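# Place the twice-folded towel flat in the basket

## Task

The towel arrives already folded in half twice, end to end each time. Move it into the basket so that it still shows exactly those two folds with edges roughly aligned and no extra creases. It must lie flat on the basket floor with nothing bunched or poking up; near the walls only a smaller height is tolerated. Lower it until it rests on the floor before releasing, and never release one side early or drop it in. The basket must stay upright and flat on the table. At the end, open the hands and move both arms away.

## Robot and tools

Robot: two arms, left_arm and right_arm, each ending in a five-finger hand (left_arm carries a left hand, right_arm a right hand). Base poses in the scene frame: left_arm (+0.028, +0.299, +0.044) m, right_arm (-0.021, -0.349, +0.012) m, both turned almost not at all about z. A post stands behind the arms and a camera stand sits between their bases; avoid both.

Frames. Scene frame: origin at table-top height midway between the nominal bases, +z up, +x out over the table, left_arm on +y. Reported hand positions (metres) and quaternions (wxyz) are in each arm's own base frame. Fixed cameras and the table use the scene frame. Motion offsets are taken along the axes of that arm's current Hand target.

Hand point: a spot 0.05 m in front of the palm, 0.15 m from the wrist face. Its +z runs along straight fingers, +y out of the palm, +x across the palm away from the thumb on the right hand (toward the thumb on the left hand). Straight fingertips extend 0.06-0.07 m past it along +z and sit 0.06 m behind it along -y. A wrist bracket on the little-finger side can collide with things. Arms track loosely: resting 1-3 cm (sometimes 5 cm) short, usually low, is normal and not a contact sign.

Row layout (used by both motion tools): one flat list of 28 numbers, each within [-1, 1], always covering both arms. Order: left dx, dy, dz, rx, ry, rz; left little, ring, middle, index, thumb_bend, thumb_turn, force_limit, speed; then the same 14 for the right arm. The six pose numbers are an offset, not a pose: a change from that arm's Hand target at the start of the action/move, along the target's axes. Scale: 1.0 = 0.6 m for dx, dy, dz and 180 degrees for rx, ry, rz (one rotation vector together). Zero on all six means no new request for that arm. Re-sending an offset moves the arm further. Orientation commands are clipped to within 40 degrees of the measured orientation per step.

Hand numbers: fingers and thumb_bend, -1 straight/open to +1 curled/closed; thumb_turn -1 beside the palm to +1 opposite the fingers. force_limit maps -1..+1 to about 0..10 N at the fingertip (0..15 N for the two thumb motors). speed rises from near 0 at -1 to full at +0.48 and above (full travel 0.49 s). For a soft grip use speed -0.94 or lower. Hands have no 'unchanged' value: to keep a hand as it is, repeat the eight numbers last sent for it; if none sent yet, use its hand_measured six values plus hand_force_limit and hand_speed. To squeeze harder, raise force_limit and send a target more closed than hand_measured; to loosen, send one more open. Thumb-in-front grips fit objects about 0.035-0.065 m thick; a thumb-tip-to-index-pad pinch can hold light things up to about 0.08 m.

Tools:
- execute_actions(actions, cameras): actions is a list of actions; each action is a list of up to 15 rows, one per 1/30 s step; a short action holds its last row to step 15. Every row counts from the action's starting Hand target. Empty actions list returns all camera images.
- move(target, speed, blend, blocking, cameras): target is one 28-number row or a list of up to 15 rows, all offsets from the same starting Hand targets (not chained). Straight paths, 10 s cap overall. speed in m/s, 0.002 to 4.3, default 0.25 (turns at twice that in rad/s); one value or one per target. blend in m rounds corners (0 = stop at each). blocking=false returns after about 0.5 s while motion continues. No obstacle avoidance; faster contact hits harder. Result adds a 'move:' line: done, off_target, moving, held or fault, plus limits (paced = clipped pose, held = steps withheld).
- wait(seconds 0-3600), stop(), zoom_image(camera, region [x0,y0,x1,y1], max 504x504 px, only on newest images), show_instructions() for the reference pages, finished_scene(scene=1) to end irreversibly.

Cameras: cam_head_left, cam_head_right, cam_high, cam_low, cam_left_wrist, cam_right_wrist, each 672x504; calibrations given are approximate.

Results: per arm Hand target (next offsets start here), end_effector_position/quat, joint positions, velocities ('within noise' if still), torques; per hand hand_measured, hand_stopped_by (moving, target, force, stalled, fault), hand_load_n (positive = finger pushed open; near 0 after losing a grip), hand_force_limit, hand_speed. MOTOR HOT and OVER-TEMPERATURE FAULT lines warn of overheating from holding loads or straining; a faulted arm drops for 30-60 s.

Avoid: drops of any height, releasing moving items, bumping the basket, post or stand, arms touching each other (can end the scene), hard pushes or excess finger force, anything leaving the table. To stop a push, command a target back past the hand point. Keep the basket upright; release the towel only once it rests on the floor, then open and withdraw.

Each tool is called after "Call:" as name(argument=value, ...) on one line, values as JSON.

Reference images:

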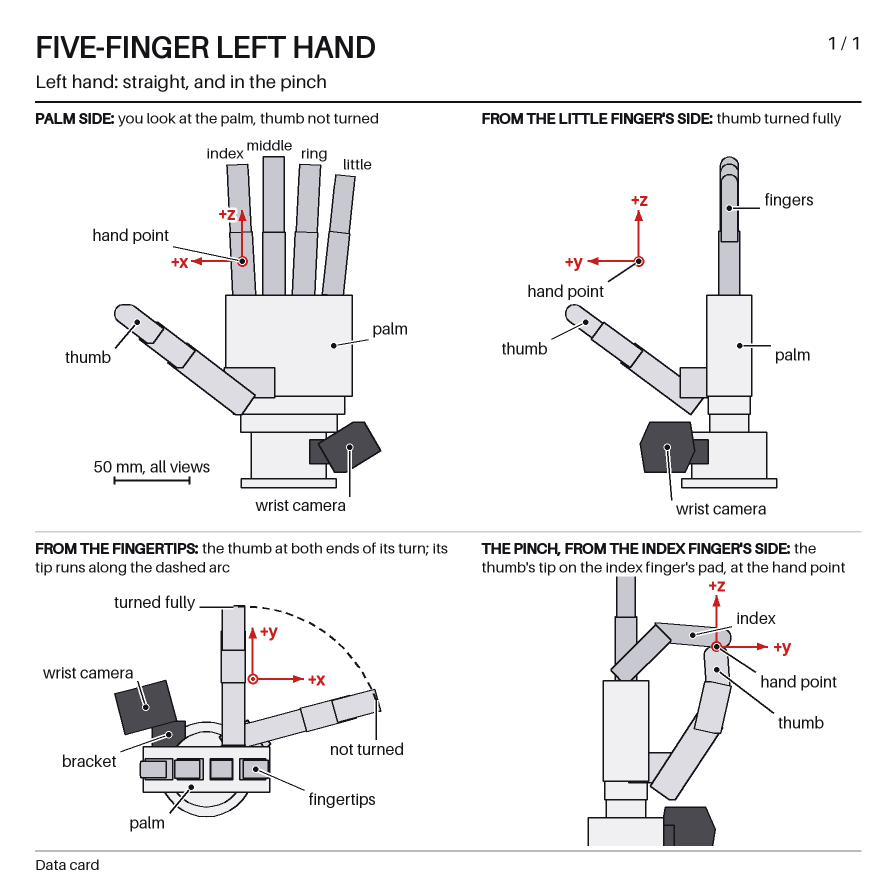

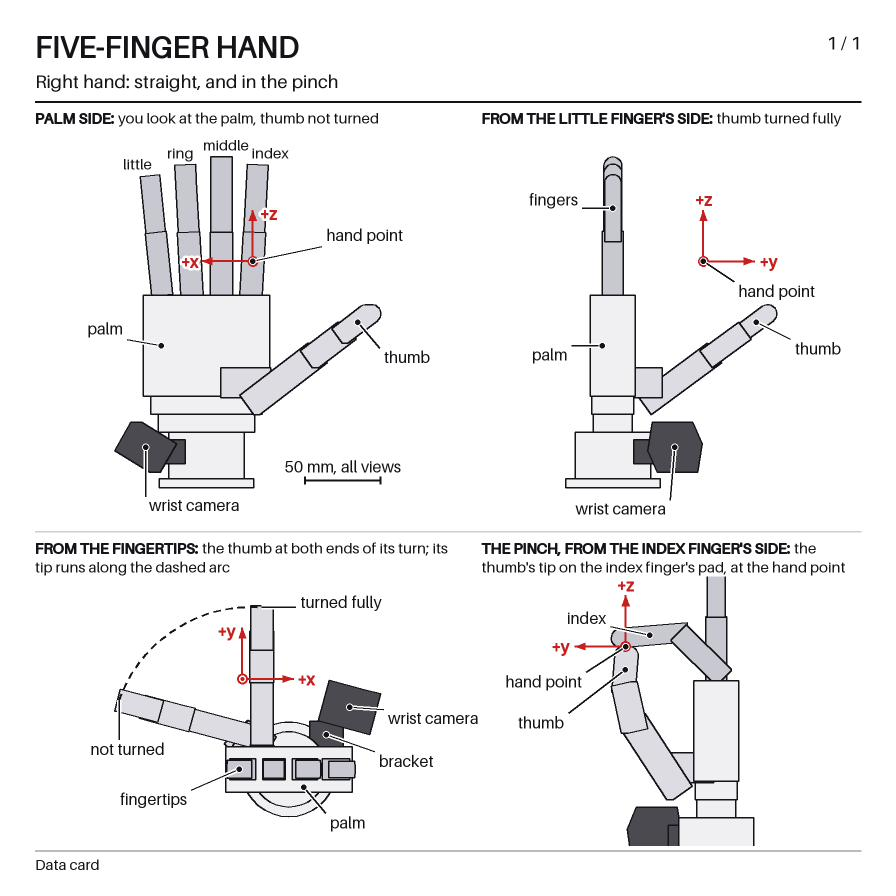

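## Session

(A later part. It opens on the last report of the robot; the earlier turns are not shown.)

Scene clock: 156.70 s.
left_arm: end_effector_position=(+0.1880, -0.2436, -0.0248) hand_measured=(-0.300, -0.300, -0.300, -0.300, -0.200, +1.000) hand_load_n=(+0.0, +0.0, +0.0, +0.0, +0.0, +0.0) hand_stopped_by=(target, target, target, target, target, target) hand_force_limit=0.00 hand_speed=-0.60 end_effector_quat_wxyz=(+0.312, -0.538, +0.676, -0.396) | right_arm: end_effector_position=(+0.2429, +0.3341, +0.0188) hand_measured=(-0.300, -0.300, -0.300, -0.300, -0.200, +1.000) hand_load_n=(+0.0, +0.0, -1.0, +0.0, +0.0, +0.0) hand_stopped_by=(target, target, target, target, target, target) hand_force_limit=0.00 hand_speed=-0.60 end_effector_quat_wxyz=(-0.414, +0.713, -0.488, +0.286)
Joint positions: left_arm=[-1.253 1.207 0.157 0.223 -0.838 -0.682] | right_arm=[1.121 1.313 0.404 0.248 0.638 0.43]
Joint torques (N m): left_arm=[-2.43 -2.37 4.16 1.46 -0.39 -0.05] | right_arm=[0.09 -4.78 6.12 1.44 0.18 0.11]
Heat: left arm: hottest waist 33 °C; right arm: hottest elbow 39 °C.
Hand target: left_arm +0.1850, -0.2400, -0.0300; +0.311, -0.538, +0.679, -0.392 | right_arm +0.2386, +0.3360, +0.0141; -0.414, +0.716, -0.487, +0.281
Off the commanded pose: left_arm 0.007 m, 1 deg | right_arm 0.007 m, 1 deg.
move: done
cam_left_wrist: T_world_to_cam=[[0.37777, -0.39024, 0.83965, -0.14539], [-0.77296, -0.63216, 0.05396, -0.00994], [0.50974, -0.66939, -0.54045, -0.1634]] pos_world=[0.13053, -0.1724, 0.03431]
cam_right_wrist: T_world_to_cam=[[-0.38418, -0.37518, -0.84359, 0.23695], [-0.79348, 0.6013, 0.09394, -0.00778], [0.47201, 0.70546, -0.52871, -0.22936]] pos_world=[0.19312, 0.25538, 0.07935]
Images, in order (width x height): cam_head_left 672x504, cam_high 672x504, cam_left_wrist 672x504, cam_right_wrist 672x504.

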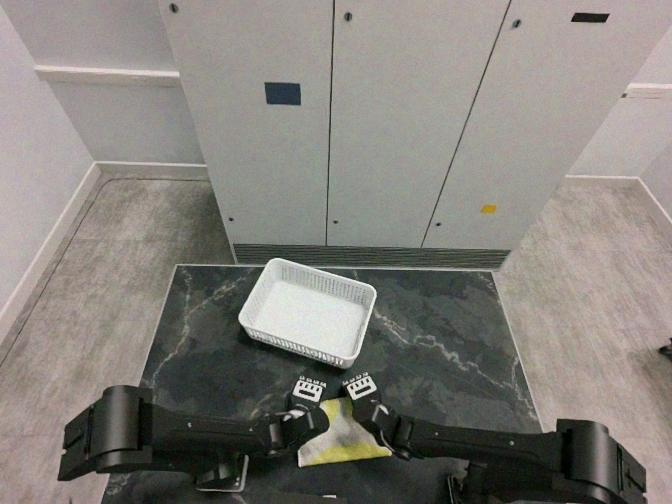

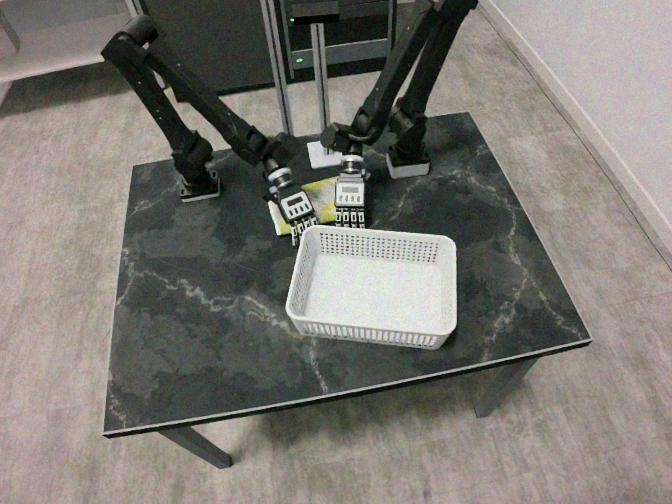

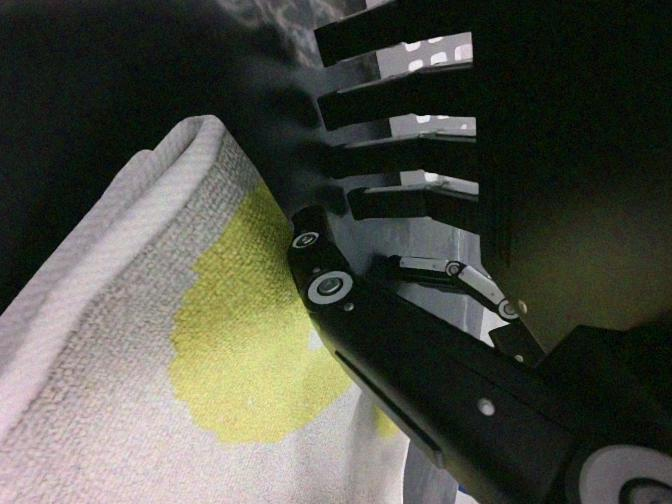

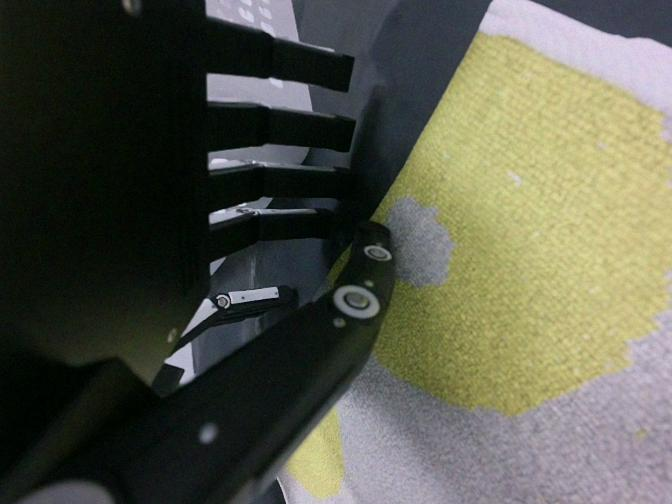

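Call:
move(target=[0,-0.1444,-0.0833,0,0,0,-0.3,-0.3,-0.3,-0.3,0.2,1,0,-0.3,0,-0.1444,-0.0833,0,0,0,-0.3,-0.3,-0.3,-0.3,0.2,1,0,-0.3], speed=0.12, cameras=["cam_left_wrist","cam_right_wrist","cam_high","cam_head_left","cam_head_right"])

Call:
zoom_image(camera="cam_head_left", region=[280, 370, 400, 480])

Call:
zoom_image(camera="cam_high", region=[255, 150, 375, 250])

Scene clock: 160.03 s.
left_arm: end_effector_position=(+0.1795, -0.2206, +0.0440) hand_measured=(-0.300, -0.300, -0.300, -0.300, +0.200, +1.000) hand_load_n=(+0.0, +0.0, +0.0, +0.0, +0.0, +0.0) hand_stopped_by=(target, target, target, target, target, target) hand_force_limit=0.00 hand_speed=-0.30 end_effector_quat_wxyz=(+0.320, -0.529, +0.694, -0.369) | right_arm: end_effector_position=(+0.2339, +0.3167, +0.0873) hand_measured=(-0.300, -0.300, -0.300, -0.300, +0.200, +1.000) hand_load_n=(+0.0, +0.0, +0.0, +0.0, +0.0, +0.0) hand_stopped_by=(target, target, target, target, target, target) hand_force_limit=0.00 hand_speed=-0.30 end_effector_quat_wxyz=(-0.390, +0.728, -0.485, +0.288)
Joint positions: left_arm=[-1.253 0.764 0.256 -0.379 -0.831 -0.674] | right_arm=[1.121 1.052 0.496 -0.163 0.636 0.43]
Joint torques (N m): left_arm=[-2.43 -0.97 11.3 0.87 -0.65 -0.14] | right_arm=[-0.09 -4.89 11.97 0.85 0.3 0.11]
Heat: left arm: hottest waist 33 °C; right arm: hottest elbow 39 °C.
Hand target: left_arm +0.1850, -0.2399, +0.0700; +0.311, -0.538, +0.679, -0.392 | right_arm +0.2386, +0.3359, +0.1140; -0.413, +0.716, -0.487, +0.281
Off the commanded pose: left_arm 0.033 m, 3 deg | right_arm 0.033 m, 3 deg.
move: off_target (left_arm, right_arm)
cam_left_wrist: T_world_to_cam=[[0.39297, -0.44576, 0.80429, -0.20435], [-0.77707, -0.62863, 0.03127, -0.00313], [0.49166, -0.63728, -0.59342, -0.09377]] pos_world=[0.12398, -0.15282, 0.10881]
cam_right_wrist: T_world_to_cam=[[-0.40552, -0.41805, -0.81289, 0.30065], [-0.79225, 0.60433, 0.08443, -0.01125], [0.45596, 0.67825, -0.57627, -0.16006]] pos_world=[0.18599, 0.24104, 0.15311]
Images, in order (width x height): cam_head_left 672x504, cam_head_right 672x504, cam_high 672x504, cam_left_wrist 672x504, cam_right_wrist 672x504.

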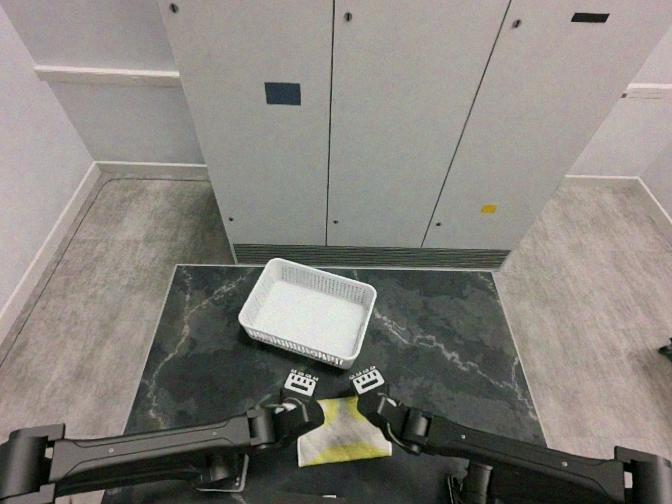

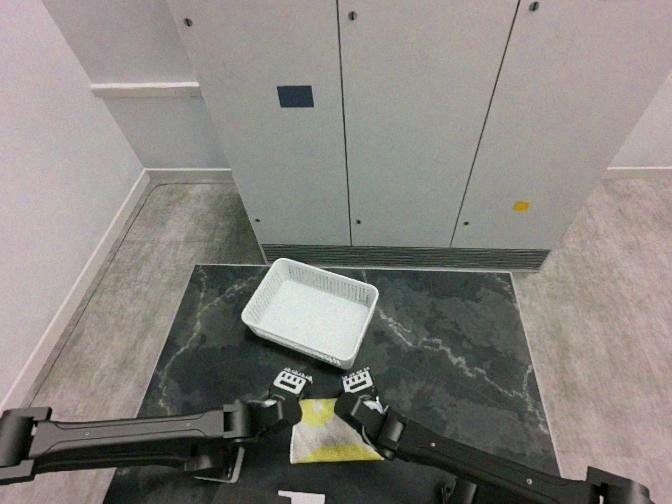

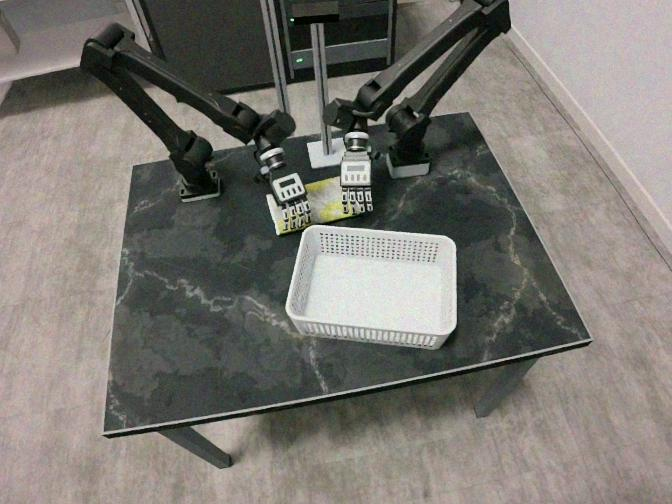

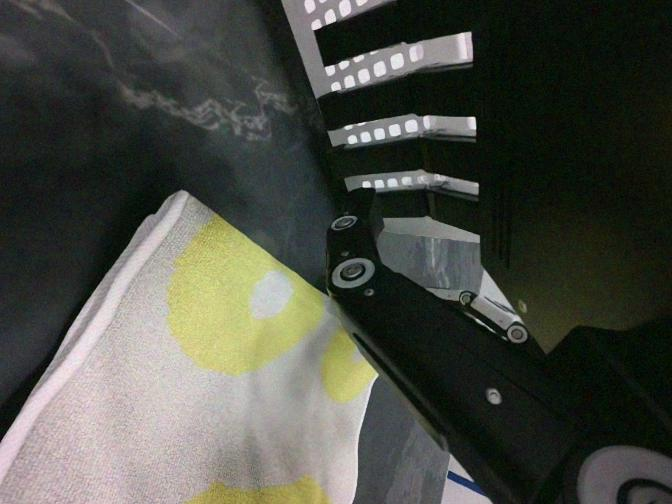

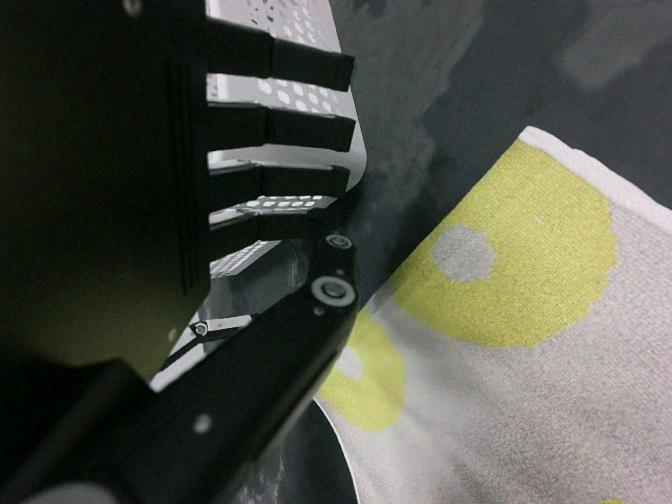

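Scaled by 4.200 from the camera's image (finer frame: 960x720).

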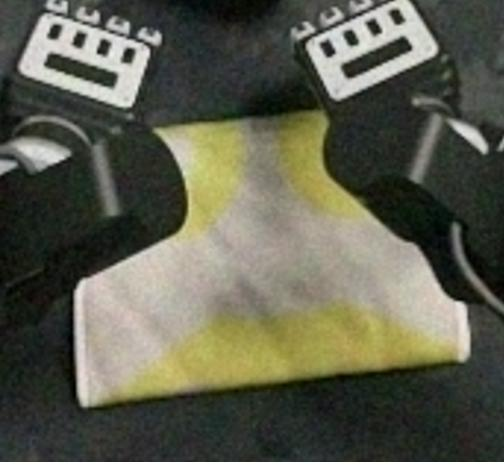

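Scaled by 4.200 from the camera's image (finer frame: 960x720).

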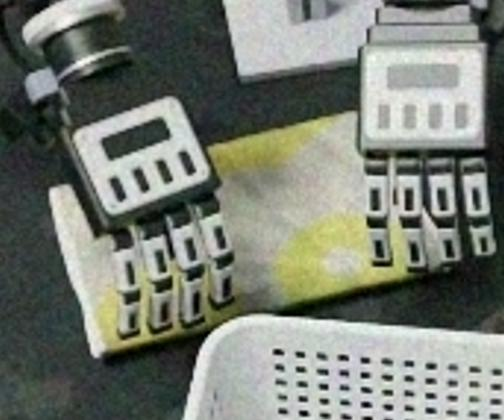

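Call:
move(target=[0.0172,0.097,0.0285,-0.0999,-0.0104,-0.0084,-0.35,-0.35,-0.35,-0.35,-0.1,1,0,-0.3,0.0232,0.0865,0.0133,-0.1,0.0065,0.0053,-0.35,-0.35,-0.35,-0.35,-0.1,1,0,-0.3], speed=0.1, cameras=["cam_left_wrist","cam_right_wrist","cam_high","cam_head_left"])

Call:
zoom_image(camera="cam_high", region=[255, 150, 375, 250])

Scene clock: 180.07 s.
left_arm: end_effector_position=(+0.1588, -0.2294, -0.0040) hand_measured=(-0.350, -0.350, -0.350, -0.350, -0.100, +1.000) hand_load_n=(+0.0, +0.0, +0.0, +0.0, +0.0, +0.0) hand_stopped_by=(target, target, target, target, target, target) hand_force_limit=0.00 hand_speed=-0.30 end_effector_quat_wxyz=(+0.234, -0.585, +0.731, -0.264) | right_arm: end_effector_position=(+0.2123, +0.3015, +0.0481) hand_measured=(-0.350, -0.350, -0.350, -0.350, -0.100, +1.000) hand_load_n=(+0.0, +0.0, +0.0, +0.0, +0.0, +0.0) hand_stopped_by=(target, target, target, target, target, target) hand_force_limit=0.00 hand_speed=-0.30 end_effector_quat_wxyz=(-0.281, +0.777, -0.525, +0.208)
Joint positions: left_arm=[-1.154 0.996 0.33 -0.452 -0.582 -0.796] | right_arm=[1.041 1.14 0.57 -0.417 0.436 0.526]
Joint torques (N m): left_arm=[-1.44 -1.85 9.96 0.55 -0.34 -0.13] | right_arm=[-2.14 -4.25 11.64 0.61 0.17 0.15]
Heat: left arm: hottest elbow 36 °C; right arm: hottest elbow 40 °C.
Hand target: left_arm +0.1687, -0.2467, +0.0110; +0.229, -0.595, +0.719, -0.276 | right_arm +0.2260, +0.3160, +0.0651; -0.294, +0.765, -0.535, +0.206
Off the commanded pose: left_arm 0.025 m, 2 deg | right_arm 0.026 m, 2 deg.
move: off_target (left_arm, right_arm)
cam_left_wrist: T_world_to_cam=[[0.62645, -0.45834, 0.63046, -0.20226], [-0.71171, -0.66618, 0.22287, -0.0414], [0.31785, -0.58832, -0.74354, -0.07937]] pos_world=[0.12247, -0.16698, 0.07773]
cam_right_wrist: T_world_to_cam=[[-0.61494, -0.48251, -0.62373, 0.30841], [-0.73937, 0.62781, 0.2433, -0.04175], [0.27419, 0.61078, -0.74281, -0.09565]] pos_world=[0.18501, 0.23344, 0.13147]
Images, in order (width x height): cam_head_left 672x504, cam_high 672x504, cam_left_wrist 672x504, cam_right_wrist 672x504.

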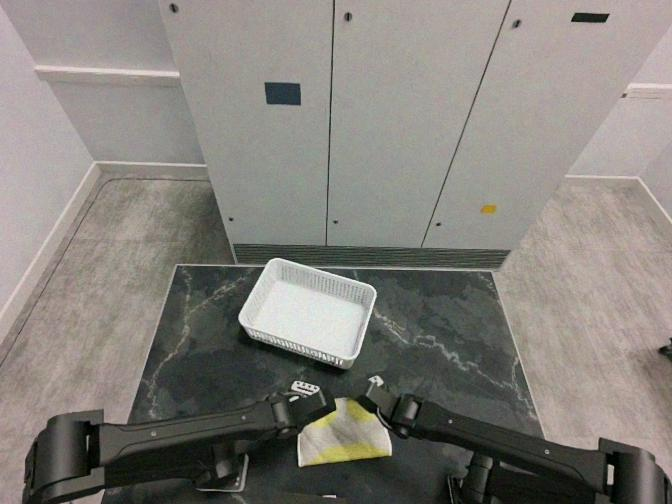

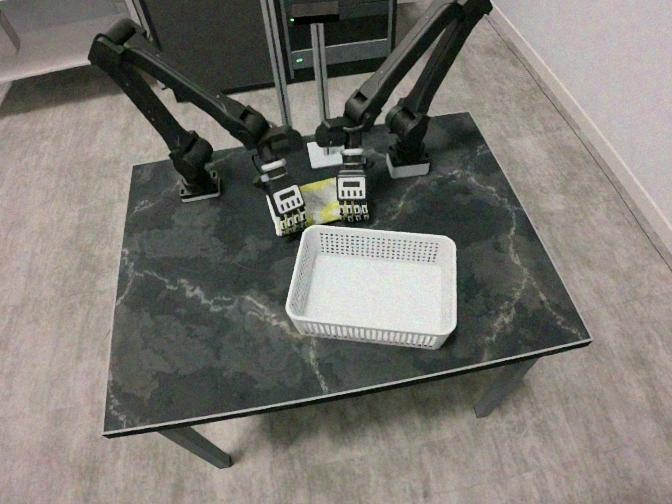

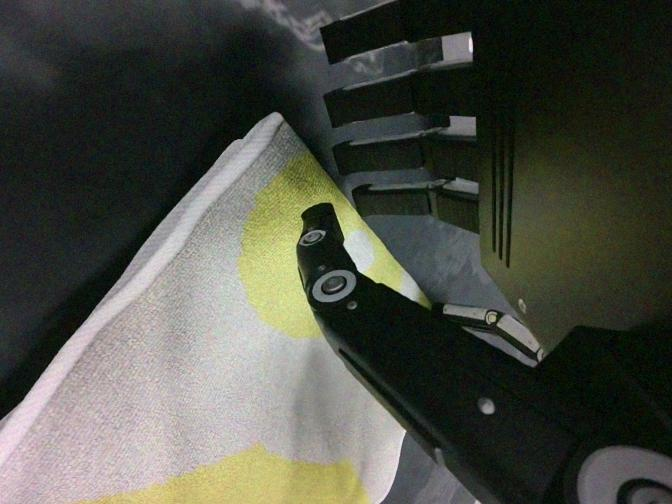

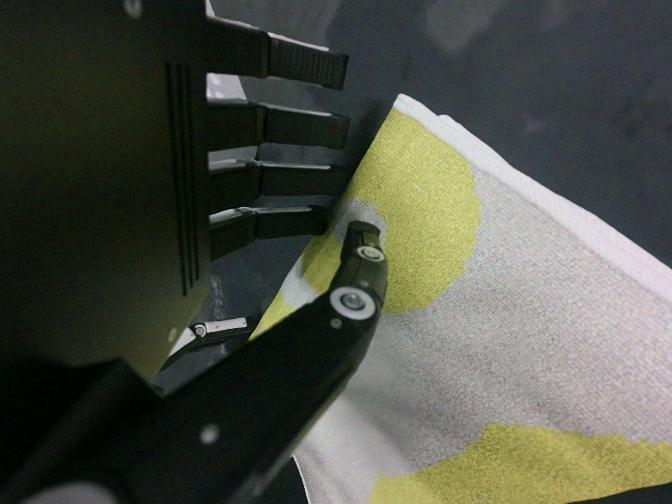

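Scaled by 4.200 from the camera's image (finer frame: 960x720).

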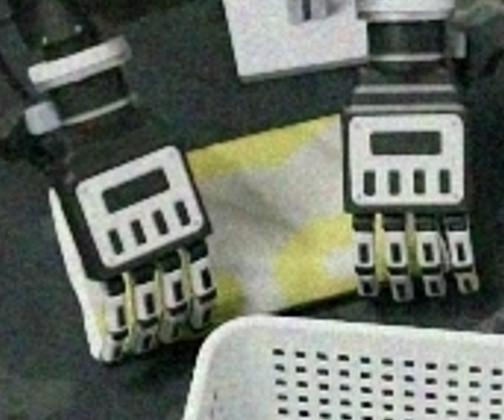

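Call:
execute_actions(actions=[])

Scene clock: 183.90 s.
left_arm: end_effector_position=(+0.1588, -0.2294, -0.0040) hand_measured=(-0.350, -0.350, -0.350, -0.350, -0.100, +1.000) hand_load_n=(+0.0, +0.0, +0.0, +0.0, +0.0, +0.0) hand_stopped_by=(target, target, target, target, target, target) hand_force_limit=0.00 hand_speed=-0.30 end_effector_quat_wxyz=(+0.234, -0.585, +0.730, -0.264) | right_arm: end_effector_position=(+0.2123, +0.3015, +0.0481) hand_measured=(-0.350, -0.350, -0.350, -0.350, -0.100, +1.000) hand_load_n=(+0.0, +0.0, +0.0, +0.0, +0.0, +0.0) hand_stopped_by=(target, target, target, target, target, target) hand_force_limit=0.00 hand_speed=-0.30 end_effector_quat_wxyz=(-0.281, +0.776, -0.525, +0.208)
Joint positions: left_arm=[-1.154 0.996 0.33 -0.452 -0.582 -0.796] | right_arm=[1.041 1.14 0.57 -0.417 0.436 0.526]
Joint velocities: within noise
Joint torques (N m): left_arm=[-1.44 -1.73 9.99 0.57 -0.34 -0.12] | right_arm=[-2.14 -4.19 11.66 0.55 0.18 0.15]
Heat: left arm: hottest elbow 36 °C; right arm: hottest elbow 40 °C.
Hand target: left_arm +0.1687, -0.2467, +0.0110; +0.229, -0.595, +0.719, -0.276 | right_arm +0.2261, +0.3160, +0.0651; -0.294, +0.765, -0.535, +0.206
Off the commanded pose: left_arm 0.025 m, 2 deg | right_arm 0.026 m, 2 deg.
camera_calibration:
cam_left_wrist: T_world_to_cam=[[0.62662, -0.45798, 0.63056, -0.20223], [-0.71148, -0.66637, 0.22304, -0.04148], [0.31804, -0.58839, -0.7434, -0.07942]] pos_world=[0.12247, -0.16698, 0.07773]
cam_right_wrist: T_world_to_cam=[[-0.6152, -0.48214, -0.62375, 0.30831], [-0.73912, 0.62799, 0.24356, -0.04194], [0.27428, 0.61087, -0.7427, -0.09568]] pos_world=[0.18491, 0.23344, 0.13147]

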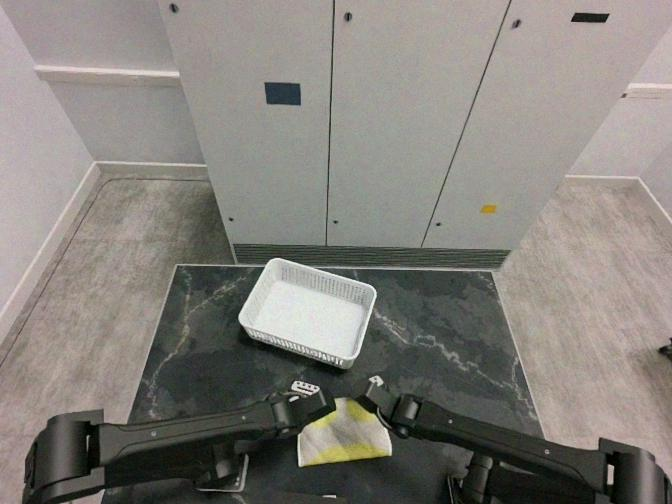

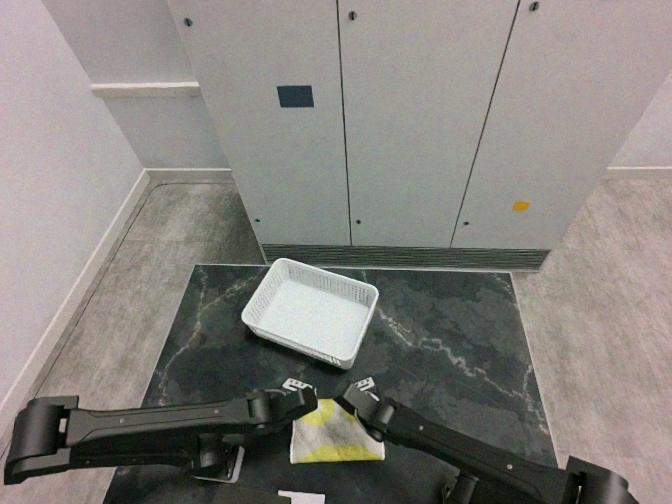

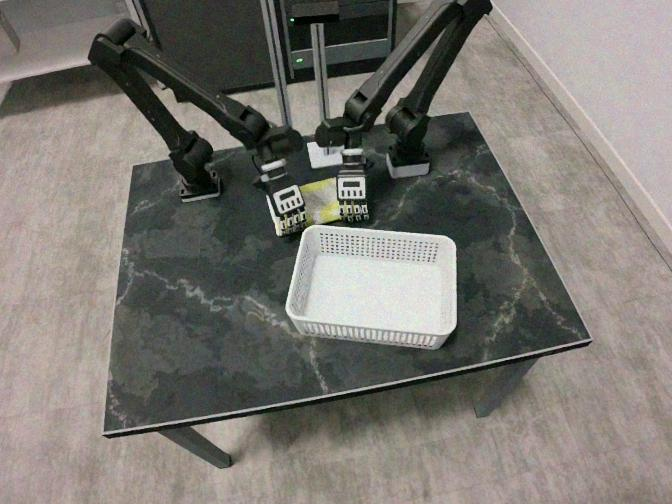

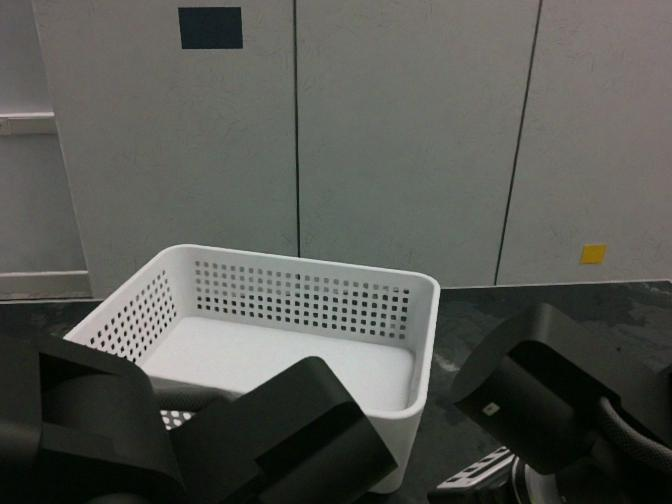

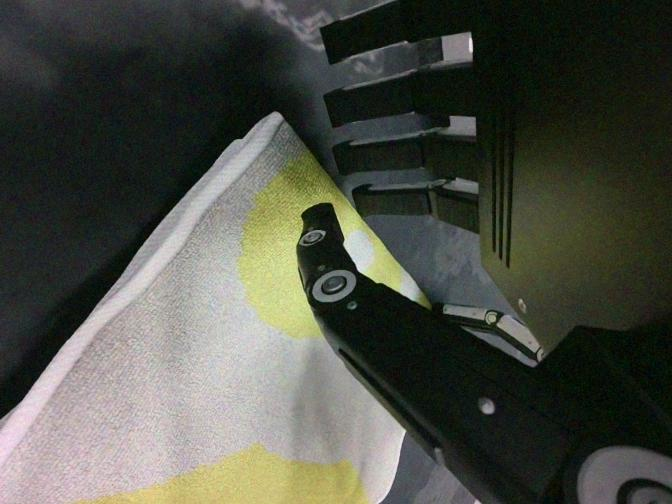

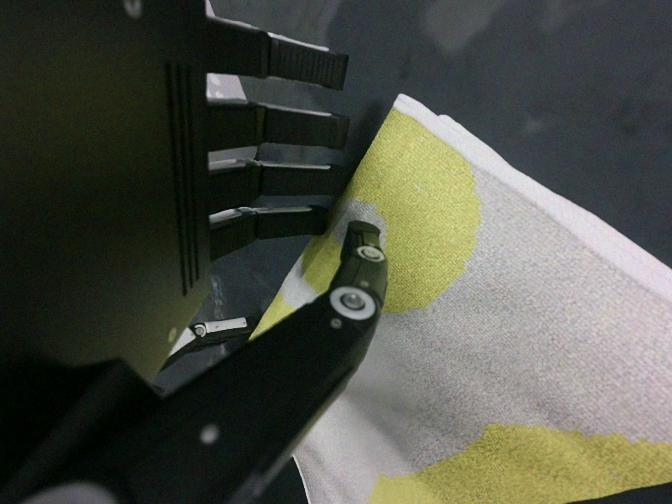

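Call:
zoom_image(camera="cam_right_wrist", region=[200, 60, 500, 300])

Call:
zoom_image(camera="cam_left_wrist", region=[180, 60, 480, 300])

Scaled by 1.680 from the camera's image (finer frame: 960x720).

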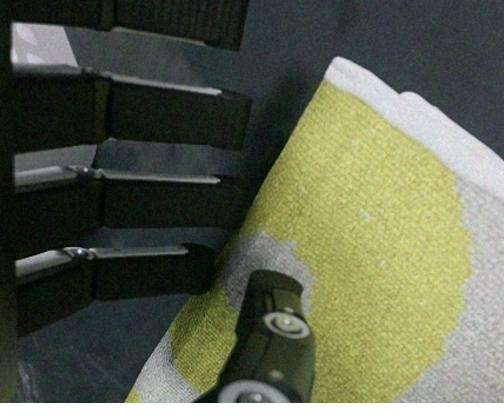

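Scaled by 1.680 from the camera's image (finer frame: 960x720).

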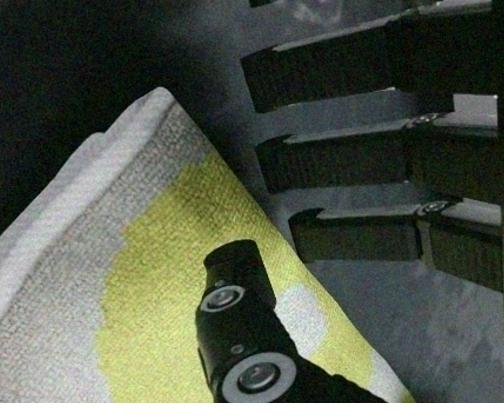

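Call:
move(target=[0.0253, 0.0408, -0.0636, 0, 0, 0, -0.35, -0.35, -0.35, -0.35, -0.1, 1, 0, -0.3, -0.0253, 0.045, -0.0518, 0, 0, 0, -0.35, -0.35, -0.35, -0.35, -0.1, 1, 0, -0.3], speed=0.1, cameras=["cam_left_wrist", "cam_right_wrist", "cam_high"])

Scene clock: 202.50 s.
left_arm: end_effector_position=(+0.1204, -0.2317, +0.0037) hand_measured=(-0.350, -0.350, -0.350, -0.350, -0.100, +1.000) hand_load_n=(+0.0, +0.0, +0.0, +0.0, +0.0, +0.0) hand_stopped_by=(target, target, target, target, target, target) hand_force_limit=0.00 hand_speed=-0.30 end_effector_quat_wxyz=(+0.239, -0.590, +0.727, -0.255) | right_arm: end_effector_position=(+0.1823, +0.3041, +0.0550) hand_measured=(-0.350, -0.350, -0.350, -0.350, -0.100, +1.000) hand_load_n=(+0.0, +0.0, +0.0, +0.0, +0.0, +0.0) hand_stopped_by=(target, target, target, target, target, target) hand_force_limit=0.00 hand_speed=-0.30 end_effector_quat_wxyz=(-0.278, +0.770, -0.535, +0.210)
Joint positions: left_arm=[-1.343 0.975 0.361 -0.657 -0.659 -1.033] | right_arm=[1.145 1.098 0.57 -0.515 0.502 0.651]
Joint torques (N m): left_arm=[-3.02 -2.67 10.03 0.34 -0.71 -0.08] | right_arm=[0.44 -5.42 10.06 0.5 0.51 0.15]
Heat: left arm: hottest elbow 36 °C; right arm: hottest elbow 40 °C.
Hand target: left_arm +0.1230, -0.2535, +0.0231; +0.229, -0.595, +0.719, -0.276 | right_arm +0.1825, +0.3162, +0.0701; -0.294, +0.765, -0.535, +0.206
Off the commanded pose: left_arm 0.029 m, 3 deg | right_arm 0.019 m, 2 deg.
move: off_target (left_arm, right_arm)
cam_left_wrist: T_world_to_cam=[[0.63795, -0.45501, 0.62128, -0.18471], [-0.69817, -0.68215, 0.21732, -0.07741], [0.32493, -0.57239, -0.75285, -0.06001]] pos_world=[0.08329, -0.1712, 0.0864]
cam_right_wrist: T_world_to_cam=[[-0.62856, -0.4657, -0.62293, 0.29284], [-0.72244, 0.64625, 0.24585, -0.0762], [0.28808, 0.60456, -0.74264, -0.08454]] pos_world=[0.15337, 0.23673, 0.13837]
Images, in order (width x height): cam_high 672x504, cam_left_wrist 672x504, cam_right_wrist 672x504.

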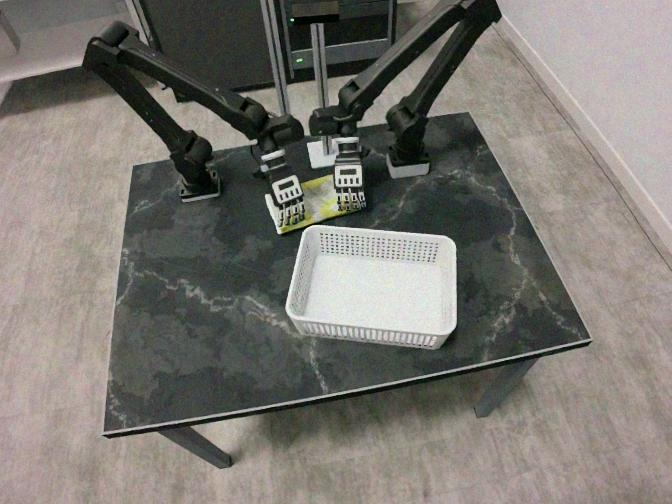

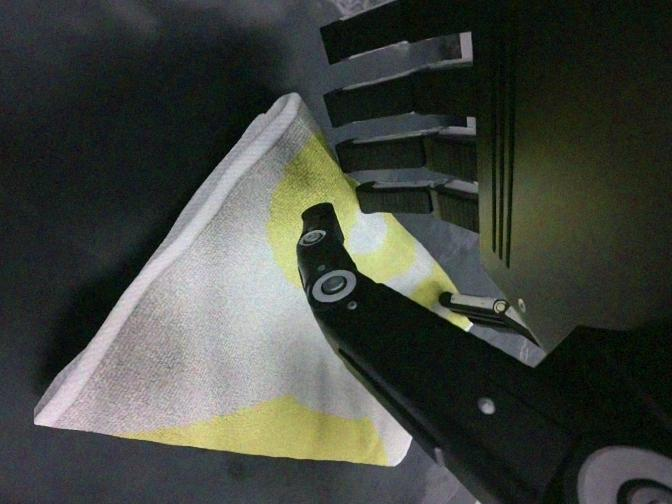

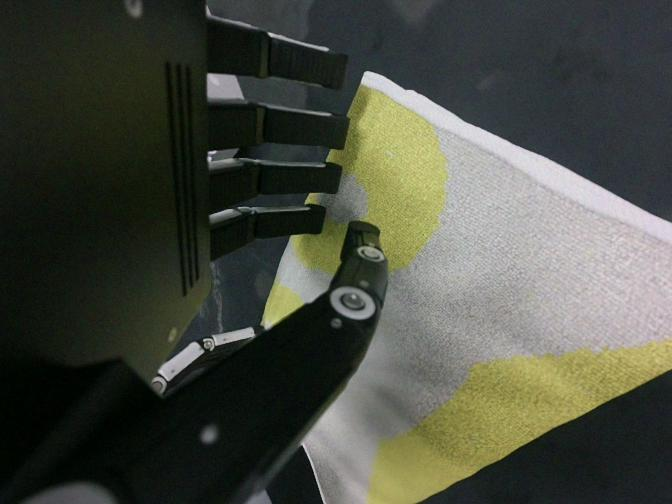

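Call:
move(target=[0, 0.0223, 0.0248, 0, 0, 0, -0.35, -0.35, -0.35, -0.35, -0.1, 1, 0, -0.3, 0, 0.0268, 0.0297, 0, 0, 0, -0.35, -0.35, -0.35, -0.35, -0.1, 1, 0, -0.3], speed=0.04, cameras=["cam_left_wrist", "cam_right_wrist"])

Scene clock: 204.50 s.
left_arm: end_effector_position=(+0.1227, -0.2436, -0.0007) hand_measured=(-0.350, -0.350, -0.350, -0.350, -0.100, +1.000) hand_load_n=(+0.0, +0.0, +0.0, +0.0, +0.0, +0.0) hand_stopped_by=(target, target, target, target, target, target) hand_force_limit=0.00 hand_speed=-0.30 end_effector_quat_wxyz=(+0.234, -0.593, +0.723, -0.267) | right_arm: end_effector_position=(+0.1841, +0.3082, +0.0452) hand_measured=(-0.350, -0.350, -0.350, -0.350, -0.100, +1.000) hand_load_n=(+0.0, +0.0, +0.0, +0.0, +0.0, +0.0) hand_stopped_by=(target, target, target, target, target, target) hand_force_limit=0.00 hand_speed=-0.30 end_effector_quat_wxyz=(-0.285, +0.767, -0.536, +0.209)
Joint positions: left_arm=[-1.346 1.016 0.361 -0.591 -0.66 -1.036] | right_arm=[1.146 1.124 0.552 -0.457 0.503 0.651]
Joint torques (N m): left_arm=[-2.84 -1.44 7.57 1.26 -0.69 -0.11] | right_arm=[0.44 -4.01 8.13 1.54 0.51 0.14]
Heat: left arm: hottest elbow 36 °C; right arm: hottest elbow 40 °C.
Hand target: left_arm +0.1229, -0.2535, +0.0031; +0.229, -0.595, +0.719, -0.276 | right_arm +0.1825, +0.3162, +0.0462; -0.294, +0.765, -0.535, +0.206
Off the commanded pose: left_arm 0.011 m, 1 deg | right_arm 0.008 m, 1 deg.
move: off_target (left_arm)
cam_left_wrist: T_world_to_cam=[[0.6337, -0.43848, 0.63731, -0.18426], [-0.69967, -0.6763, 0.23039, -0.08131], [0.32999, -0.59191, -0.73536, -0.07616]] pos_world=[0.08501, -0.18087, 0.08016]
cam_right_wrist: T_world_to_cam=[[-0.62472, -0.45673, -0.63334, 0.28678], [-0.72379, 0.64306, 0.25021, -0.07413], [0.293, 0.61472, -0.73231, -0.09923]] pos_world=[0.15458, 0.23965, 0.12751]

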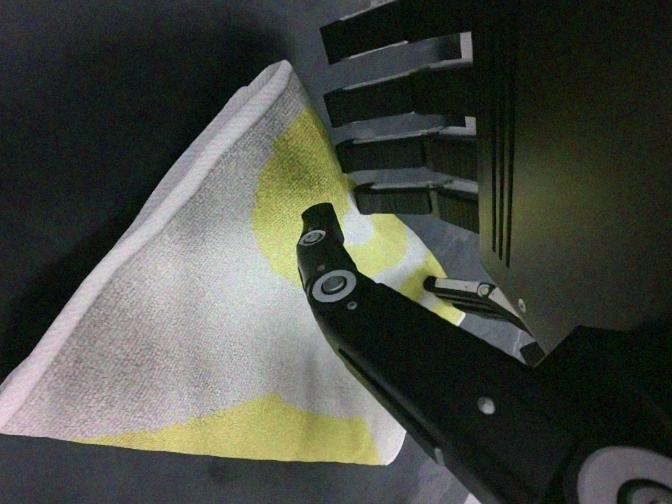

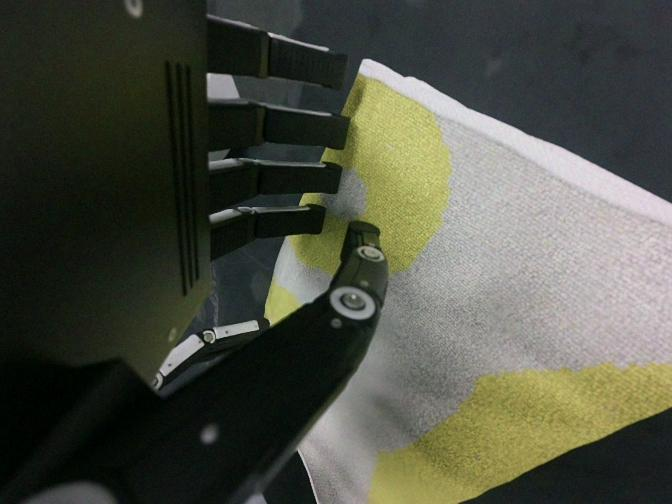

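Call:
move(target=[0, 0.0156, 0.0173, 0, 0, 0, -0.35, -0.35, -0.35, -0.35, -0.1, 1, 0, -0.3, 0, 0.0156, 0.0173, 0, 0, 0, -0.35, -0.35, -0.35, -0.35, -0.1, 1, 0, -0.3], speed=0.03, cameras=["cam_left_wrist", "cam_right_wrist"])

Scene clock: 206.20 s.
left_arm: end_effector_position=(+0.1253, -0.2542, -0.0062) hand_measured=(-0.350, -0.350, -0.350, -0.350, -0.100, +1.000) hand_load_n=(-0.5, -0.5, +0.0, -0.5, +0.0, +0.0) hand_stopped_by=(target, target, target, target, target, target) hand_force_limit=0.00 hand_speed=-0.30 end_effector_quat_wxyz=(+0.229, -0.594, +0.720, -0.276) | right_arm: end_effector_position=(+0.1875, +0.3124, +0.0381) hand_measured=(-0.350, -0.350, -0.350, -0.350, -0.100, +1.000) hand_load_n=(-0.5, +0.0, -0.5, +0.0, +0.0, +0.0) hand_stopped_by=(target, target, target, target, target, target) hand_force_limit=0.00 hand_speed=-0.30 end_effector_quat_wxyz=(-0.294, +0.762, -0.537, +0.210)
Joint positions: left_arm=[-1.346 1.061 0.361 -0.524 -0.661 -1.036] | right_arm=[1.146 1.147 0.537 -0.4 0.51 0.652]
Joint torques (N m): left_arm=[-2.84 -2.37 5.76 1.39 -0.65 -0.11] | right_arm=[0.44 -3.43 7.32 1.43 0.2 0.14]
Heat: left arm: hottest elbow 36 °C; right arm: hottest elbow 40 °C.
Hand target: left_arm +0.1230, -0.2535, -0.0109; +0.229, -0.595, +0.719, -0.276 | right_arm +0.1825, +0.3161, +0.0321; -0.294, +0.765, -0.535, +0.206
Off the commanded pose: left_arm 0.005 m, 0 deg | right_arm 0.009 m, 1 deg.
move: done
cam_left_wrist: T_world_to_cam=[[0.63025, -0.42474, 0.64991, -0.18305], [-0.70078, -0.67154, 0.2407, -0.08402], [0.33421, -0.60715, -0.72089, -0.09167]] pos_world=[0.08712, -0.18983, 0.07311]
cam_right_wrist: T_world_to_cam=[[-0.61789, -0.44429, -0.64871, 0.2818], [-0.72454, 0.64218, 0.2503, -0.07207], [0.30538, 0.62467, -0.7187, -0.11395]] pos_world=[0.15671, 0.24267, 0.11895]

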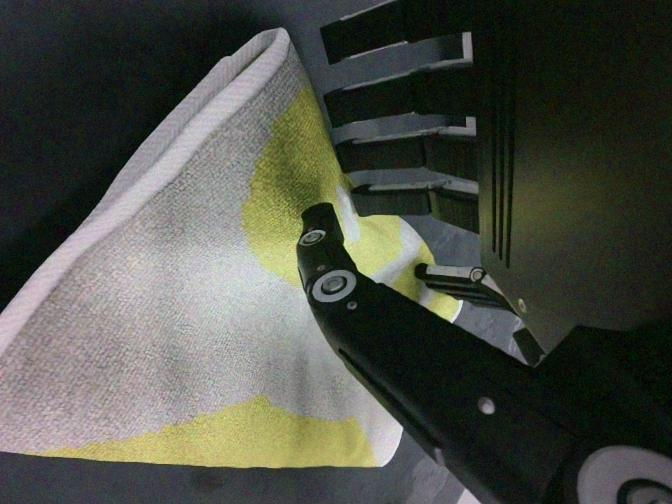

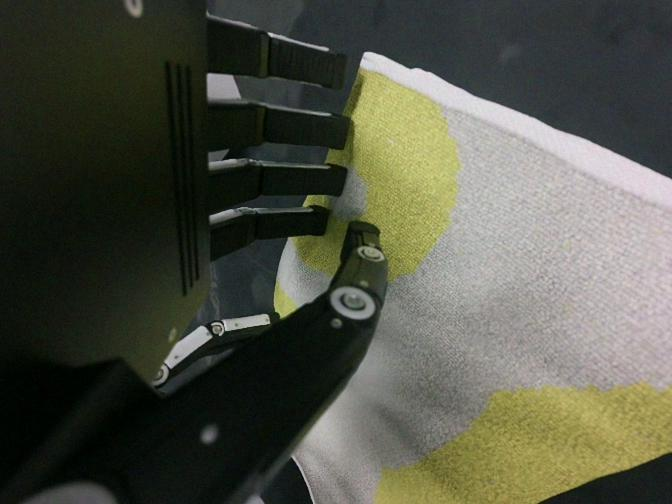

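Call:
move(target=[-0.0112, -0.0317, 0.0376, 0, 0, 0, -0.35, -0.35, -0.35, -0.35, -0.1, 1, 0, -0.3, 0.0174, -0.0304, 0.0364, 0, 0, 0, -0.35, -0.35, -0.35, -0.35, -0.1, 1, 0, -0.3], speed=0.04, cameras=["cam_left_wrist", "cam_right_wrist", "cam_head_left", "cam_high"])

Scene clock: 208.70 s.
left_arm: end_effector_position=(+0.1521, -0.2578, -0.0087) hand_measured=(-0.350, -0.350, -0.350, -0.350, -0.100, +1.000) hand_load_n=(+0.0, +0.0, +0.0, +0.0, +0.0, +0.5) hand_stopped_by=(target, target, target, target, target, target) hand_force_limit=0.00 hand_speed=-0.30 end_effector_quat_wxyz=(+0.226, -0.597, +0.716, -0.283) | right_arm: end_effector_position=(+0.2054, +0.3166, +0.0321) hand_measured=(-0.350, -0.350, -0.350, -0.350, -0.100, +1.000) hand_load_n=(+0.0, +0.0, -2.0, +0.0, +0.0, +0.0) hand_stopped_by=(target, target, target, target, target, target) hand_force_limit=0.00 hand_speed=-0.30 end_effector_quat_wxyz=(-0.301, +0.763, -0.535, +0.202)
Joint positions: left_arm=[-1.232 1.088 0.355 -0.398 -0.617 -0.908] | right_arm=[1.085 1.185 0.537 -0.318 0.461 0.591]
Joint torques (N m): left_arm=[-1.44 -2.61 5.67 1.46 -0.36 0.14] | right_arm=[-2.61 -3.19 8.46 1.17 0.11 -0.13]
Heat: left arm: hottest elbow 36 °C; right arm: hottest elbow 40 °C.
Hand target: left_arm +0.1529, -0.2524, -0.0149; +0.229, -0.595, +0.719, -0.276 | right_arm +0.2125, +0.3159, +0.0280; -0.294, +0.765, -0.535, +0.206
Off the commanded pose: left_arm 0.008 m, 1 deg | right_arm 0.008 m, 1 deg.
move: done
cam_left_wrist: T_world_to_cam=[[0.62893, -0.41262, 0.65893, -0.1965], [-0.70013, -0.66908, 0.24929, -0.06637], [0.33802, -0.61812, -0.7097, -0.10804]] pos_world=[0.11363, -0.19226, 0.06935]
cam_right_wrist: T_world_to_cam=[[-0.61541, -0.43931, -0.65443, 0.2889], [-0.73072, 0.62926, 0.26473, -0.05539], [0.29551, 0.64112, -0.70826, -0.1298]] pos_world=[0.17567, 0.24499, 0.11179]
Images, in order (width x height): cam_head_left 672x504, cam_high 672x504, cam_left_wrist 672x504, cam_right_wrist 672x504.

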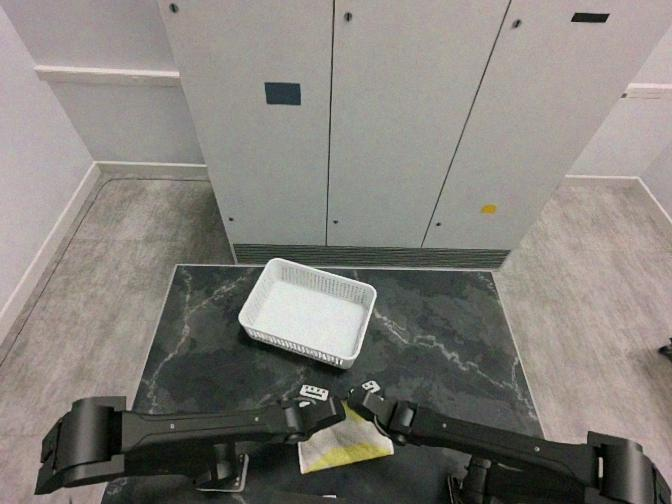

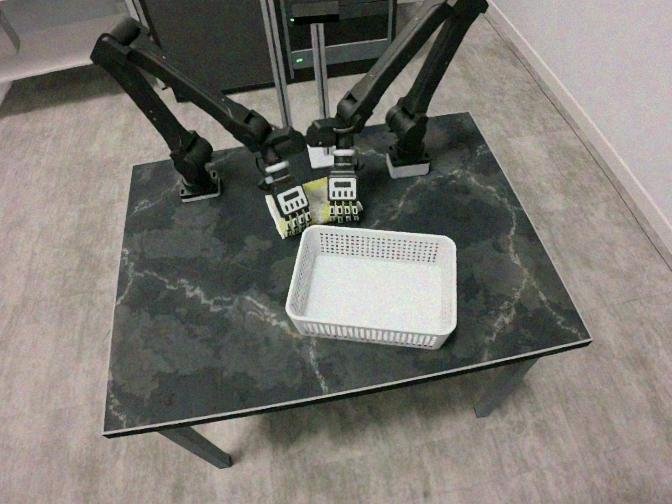

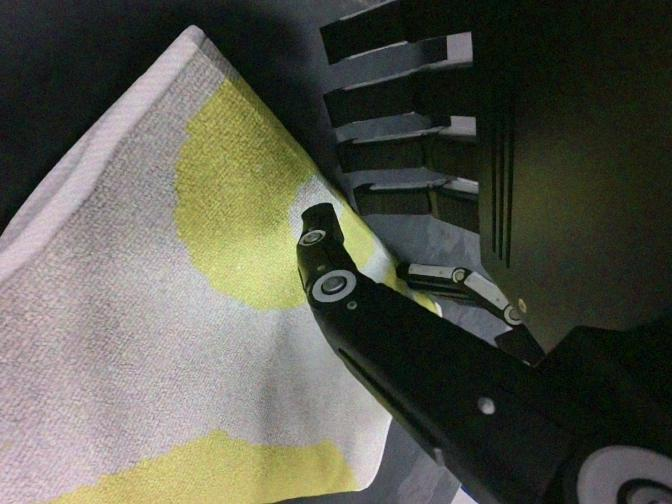

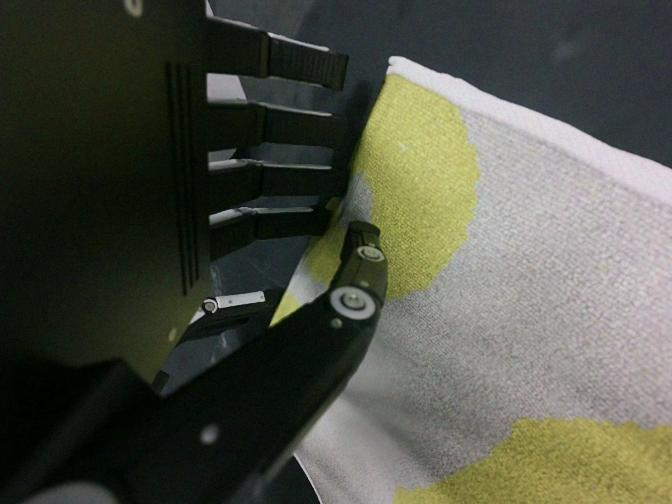

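Call:
zoom_image(camera="cam_high", region=[240, 130, 400, 250])

Call:
zoom_image(camera="cam_head_left", region=[260, 360, 440, 495])

Scaled by 3.150 from the camera's image (finer frame: 960x720).

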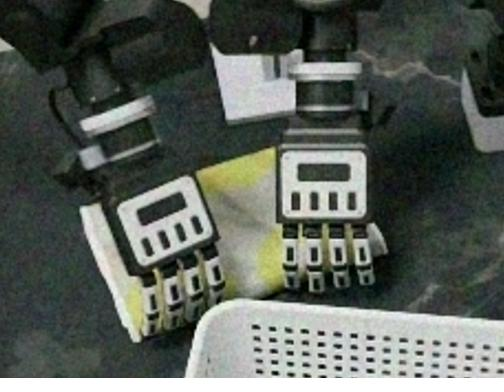

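Scaled by 2.800 from the camera's image (finer frame: 960x720).

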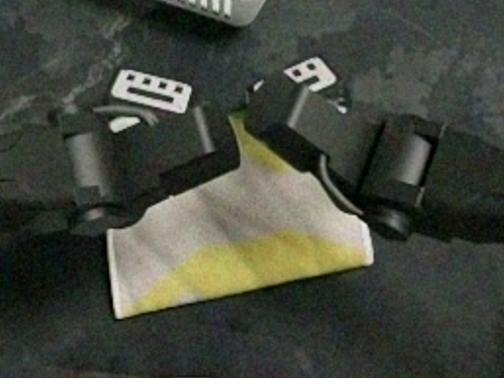

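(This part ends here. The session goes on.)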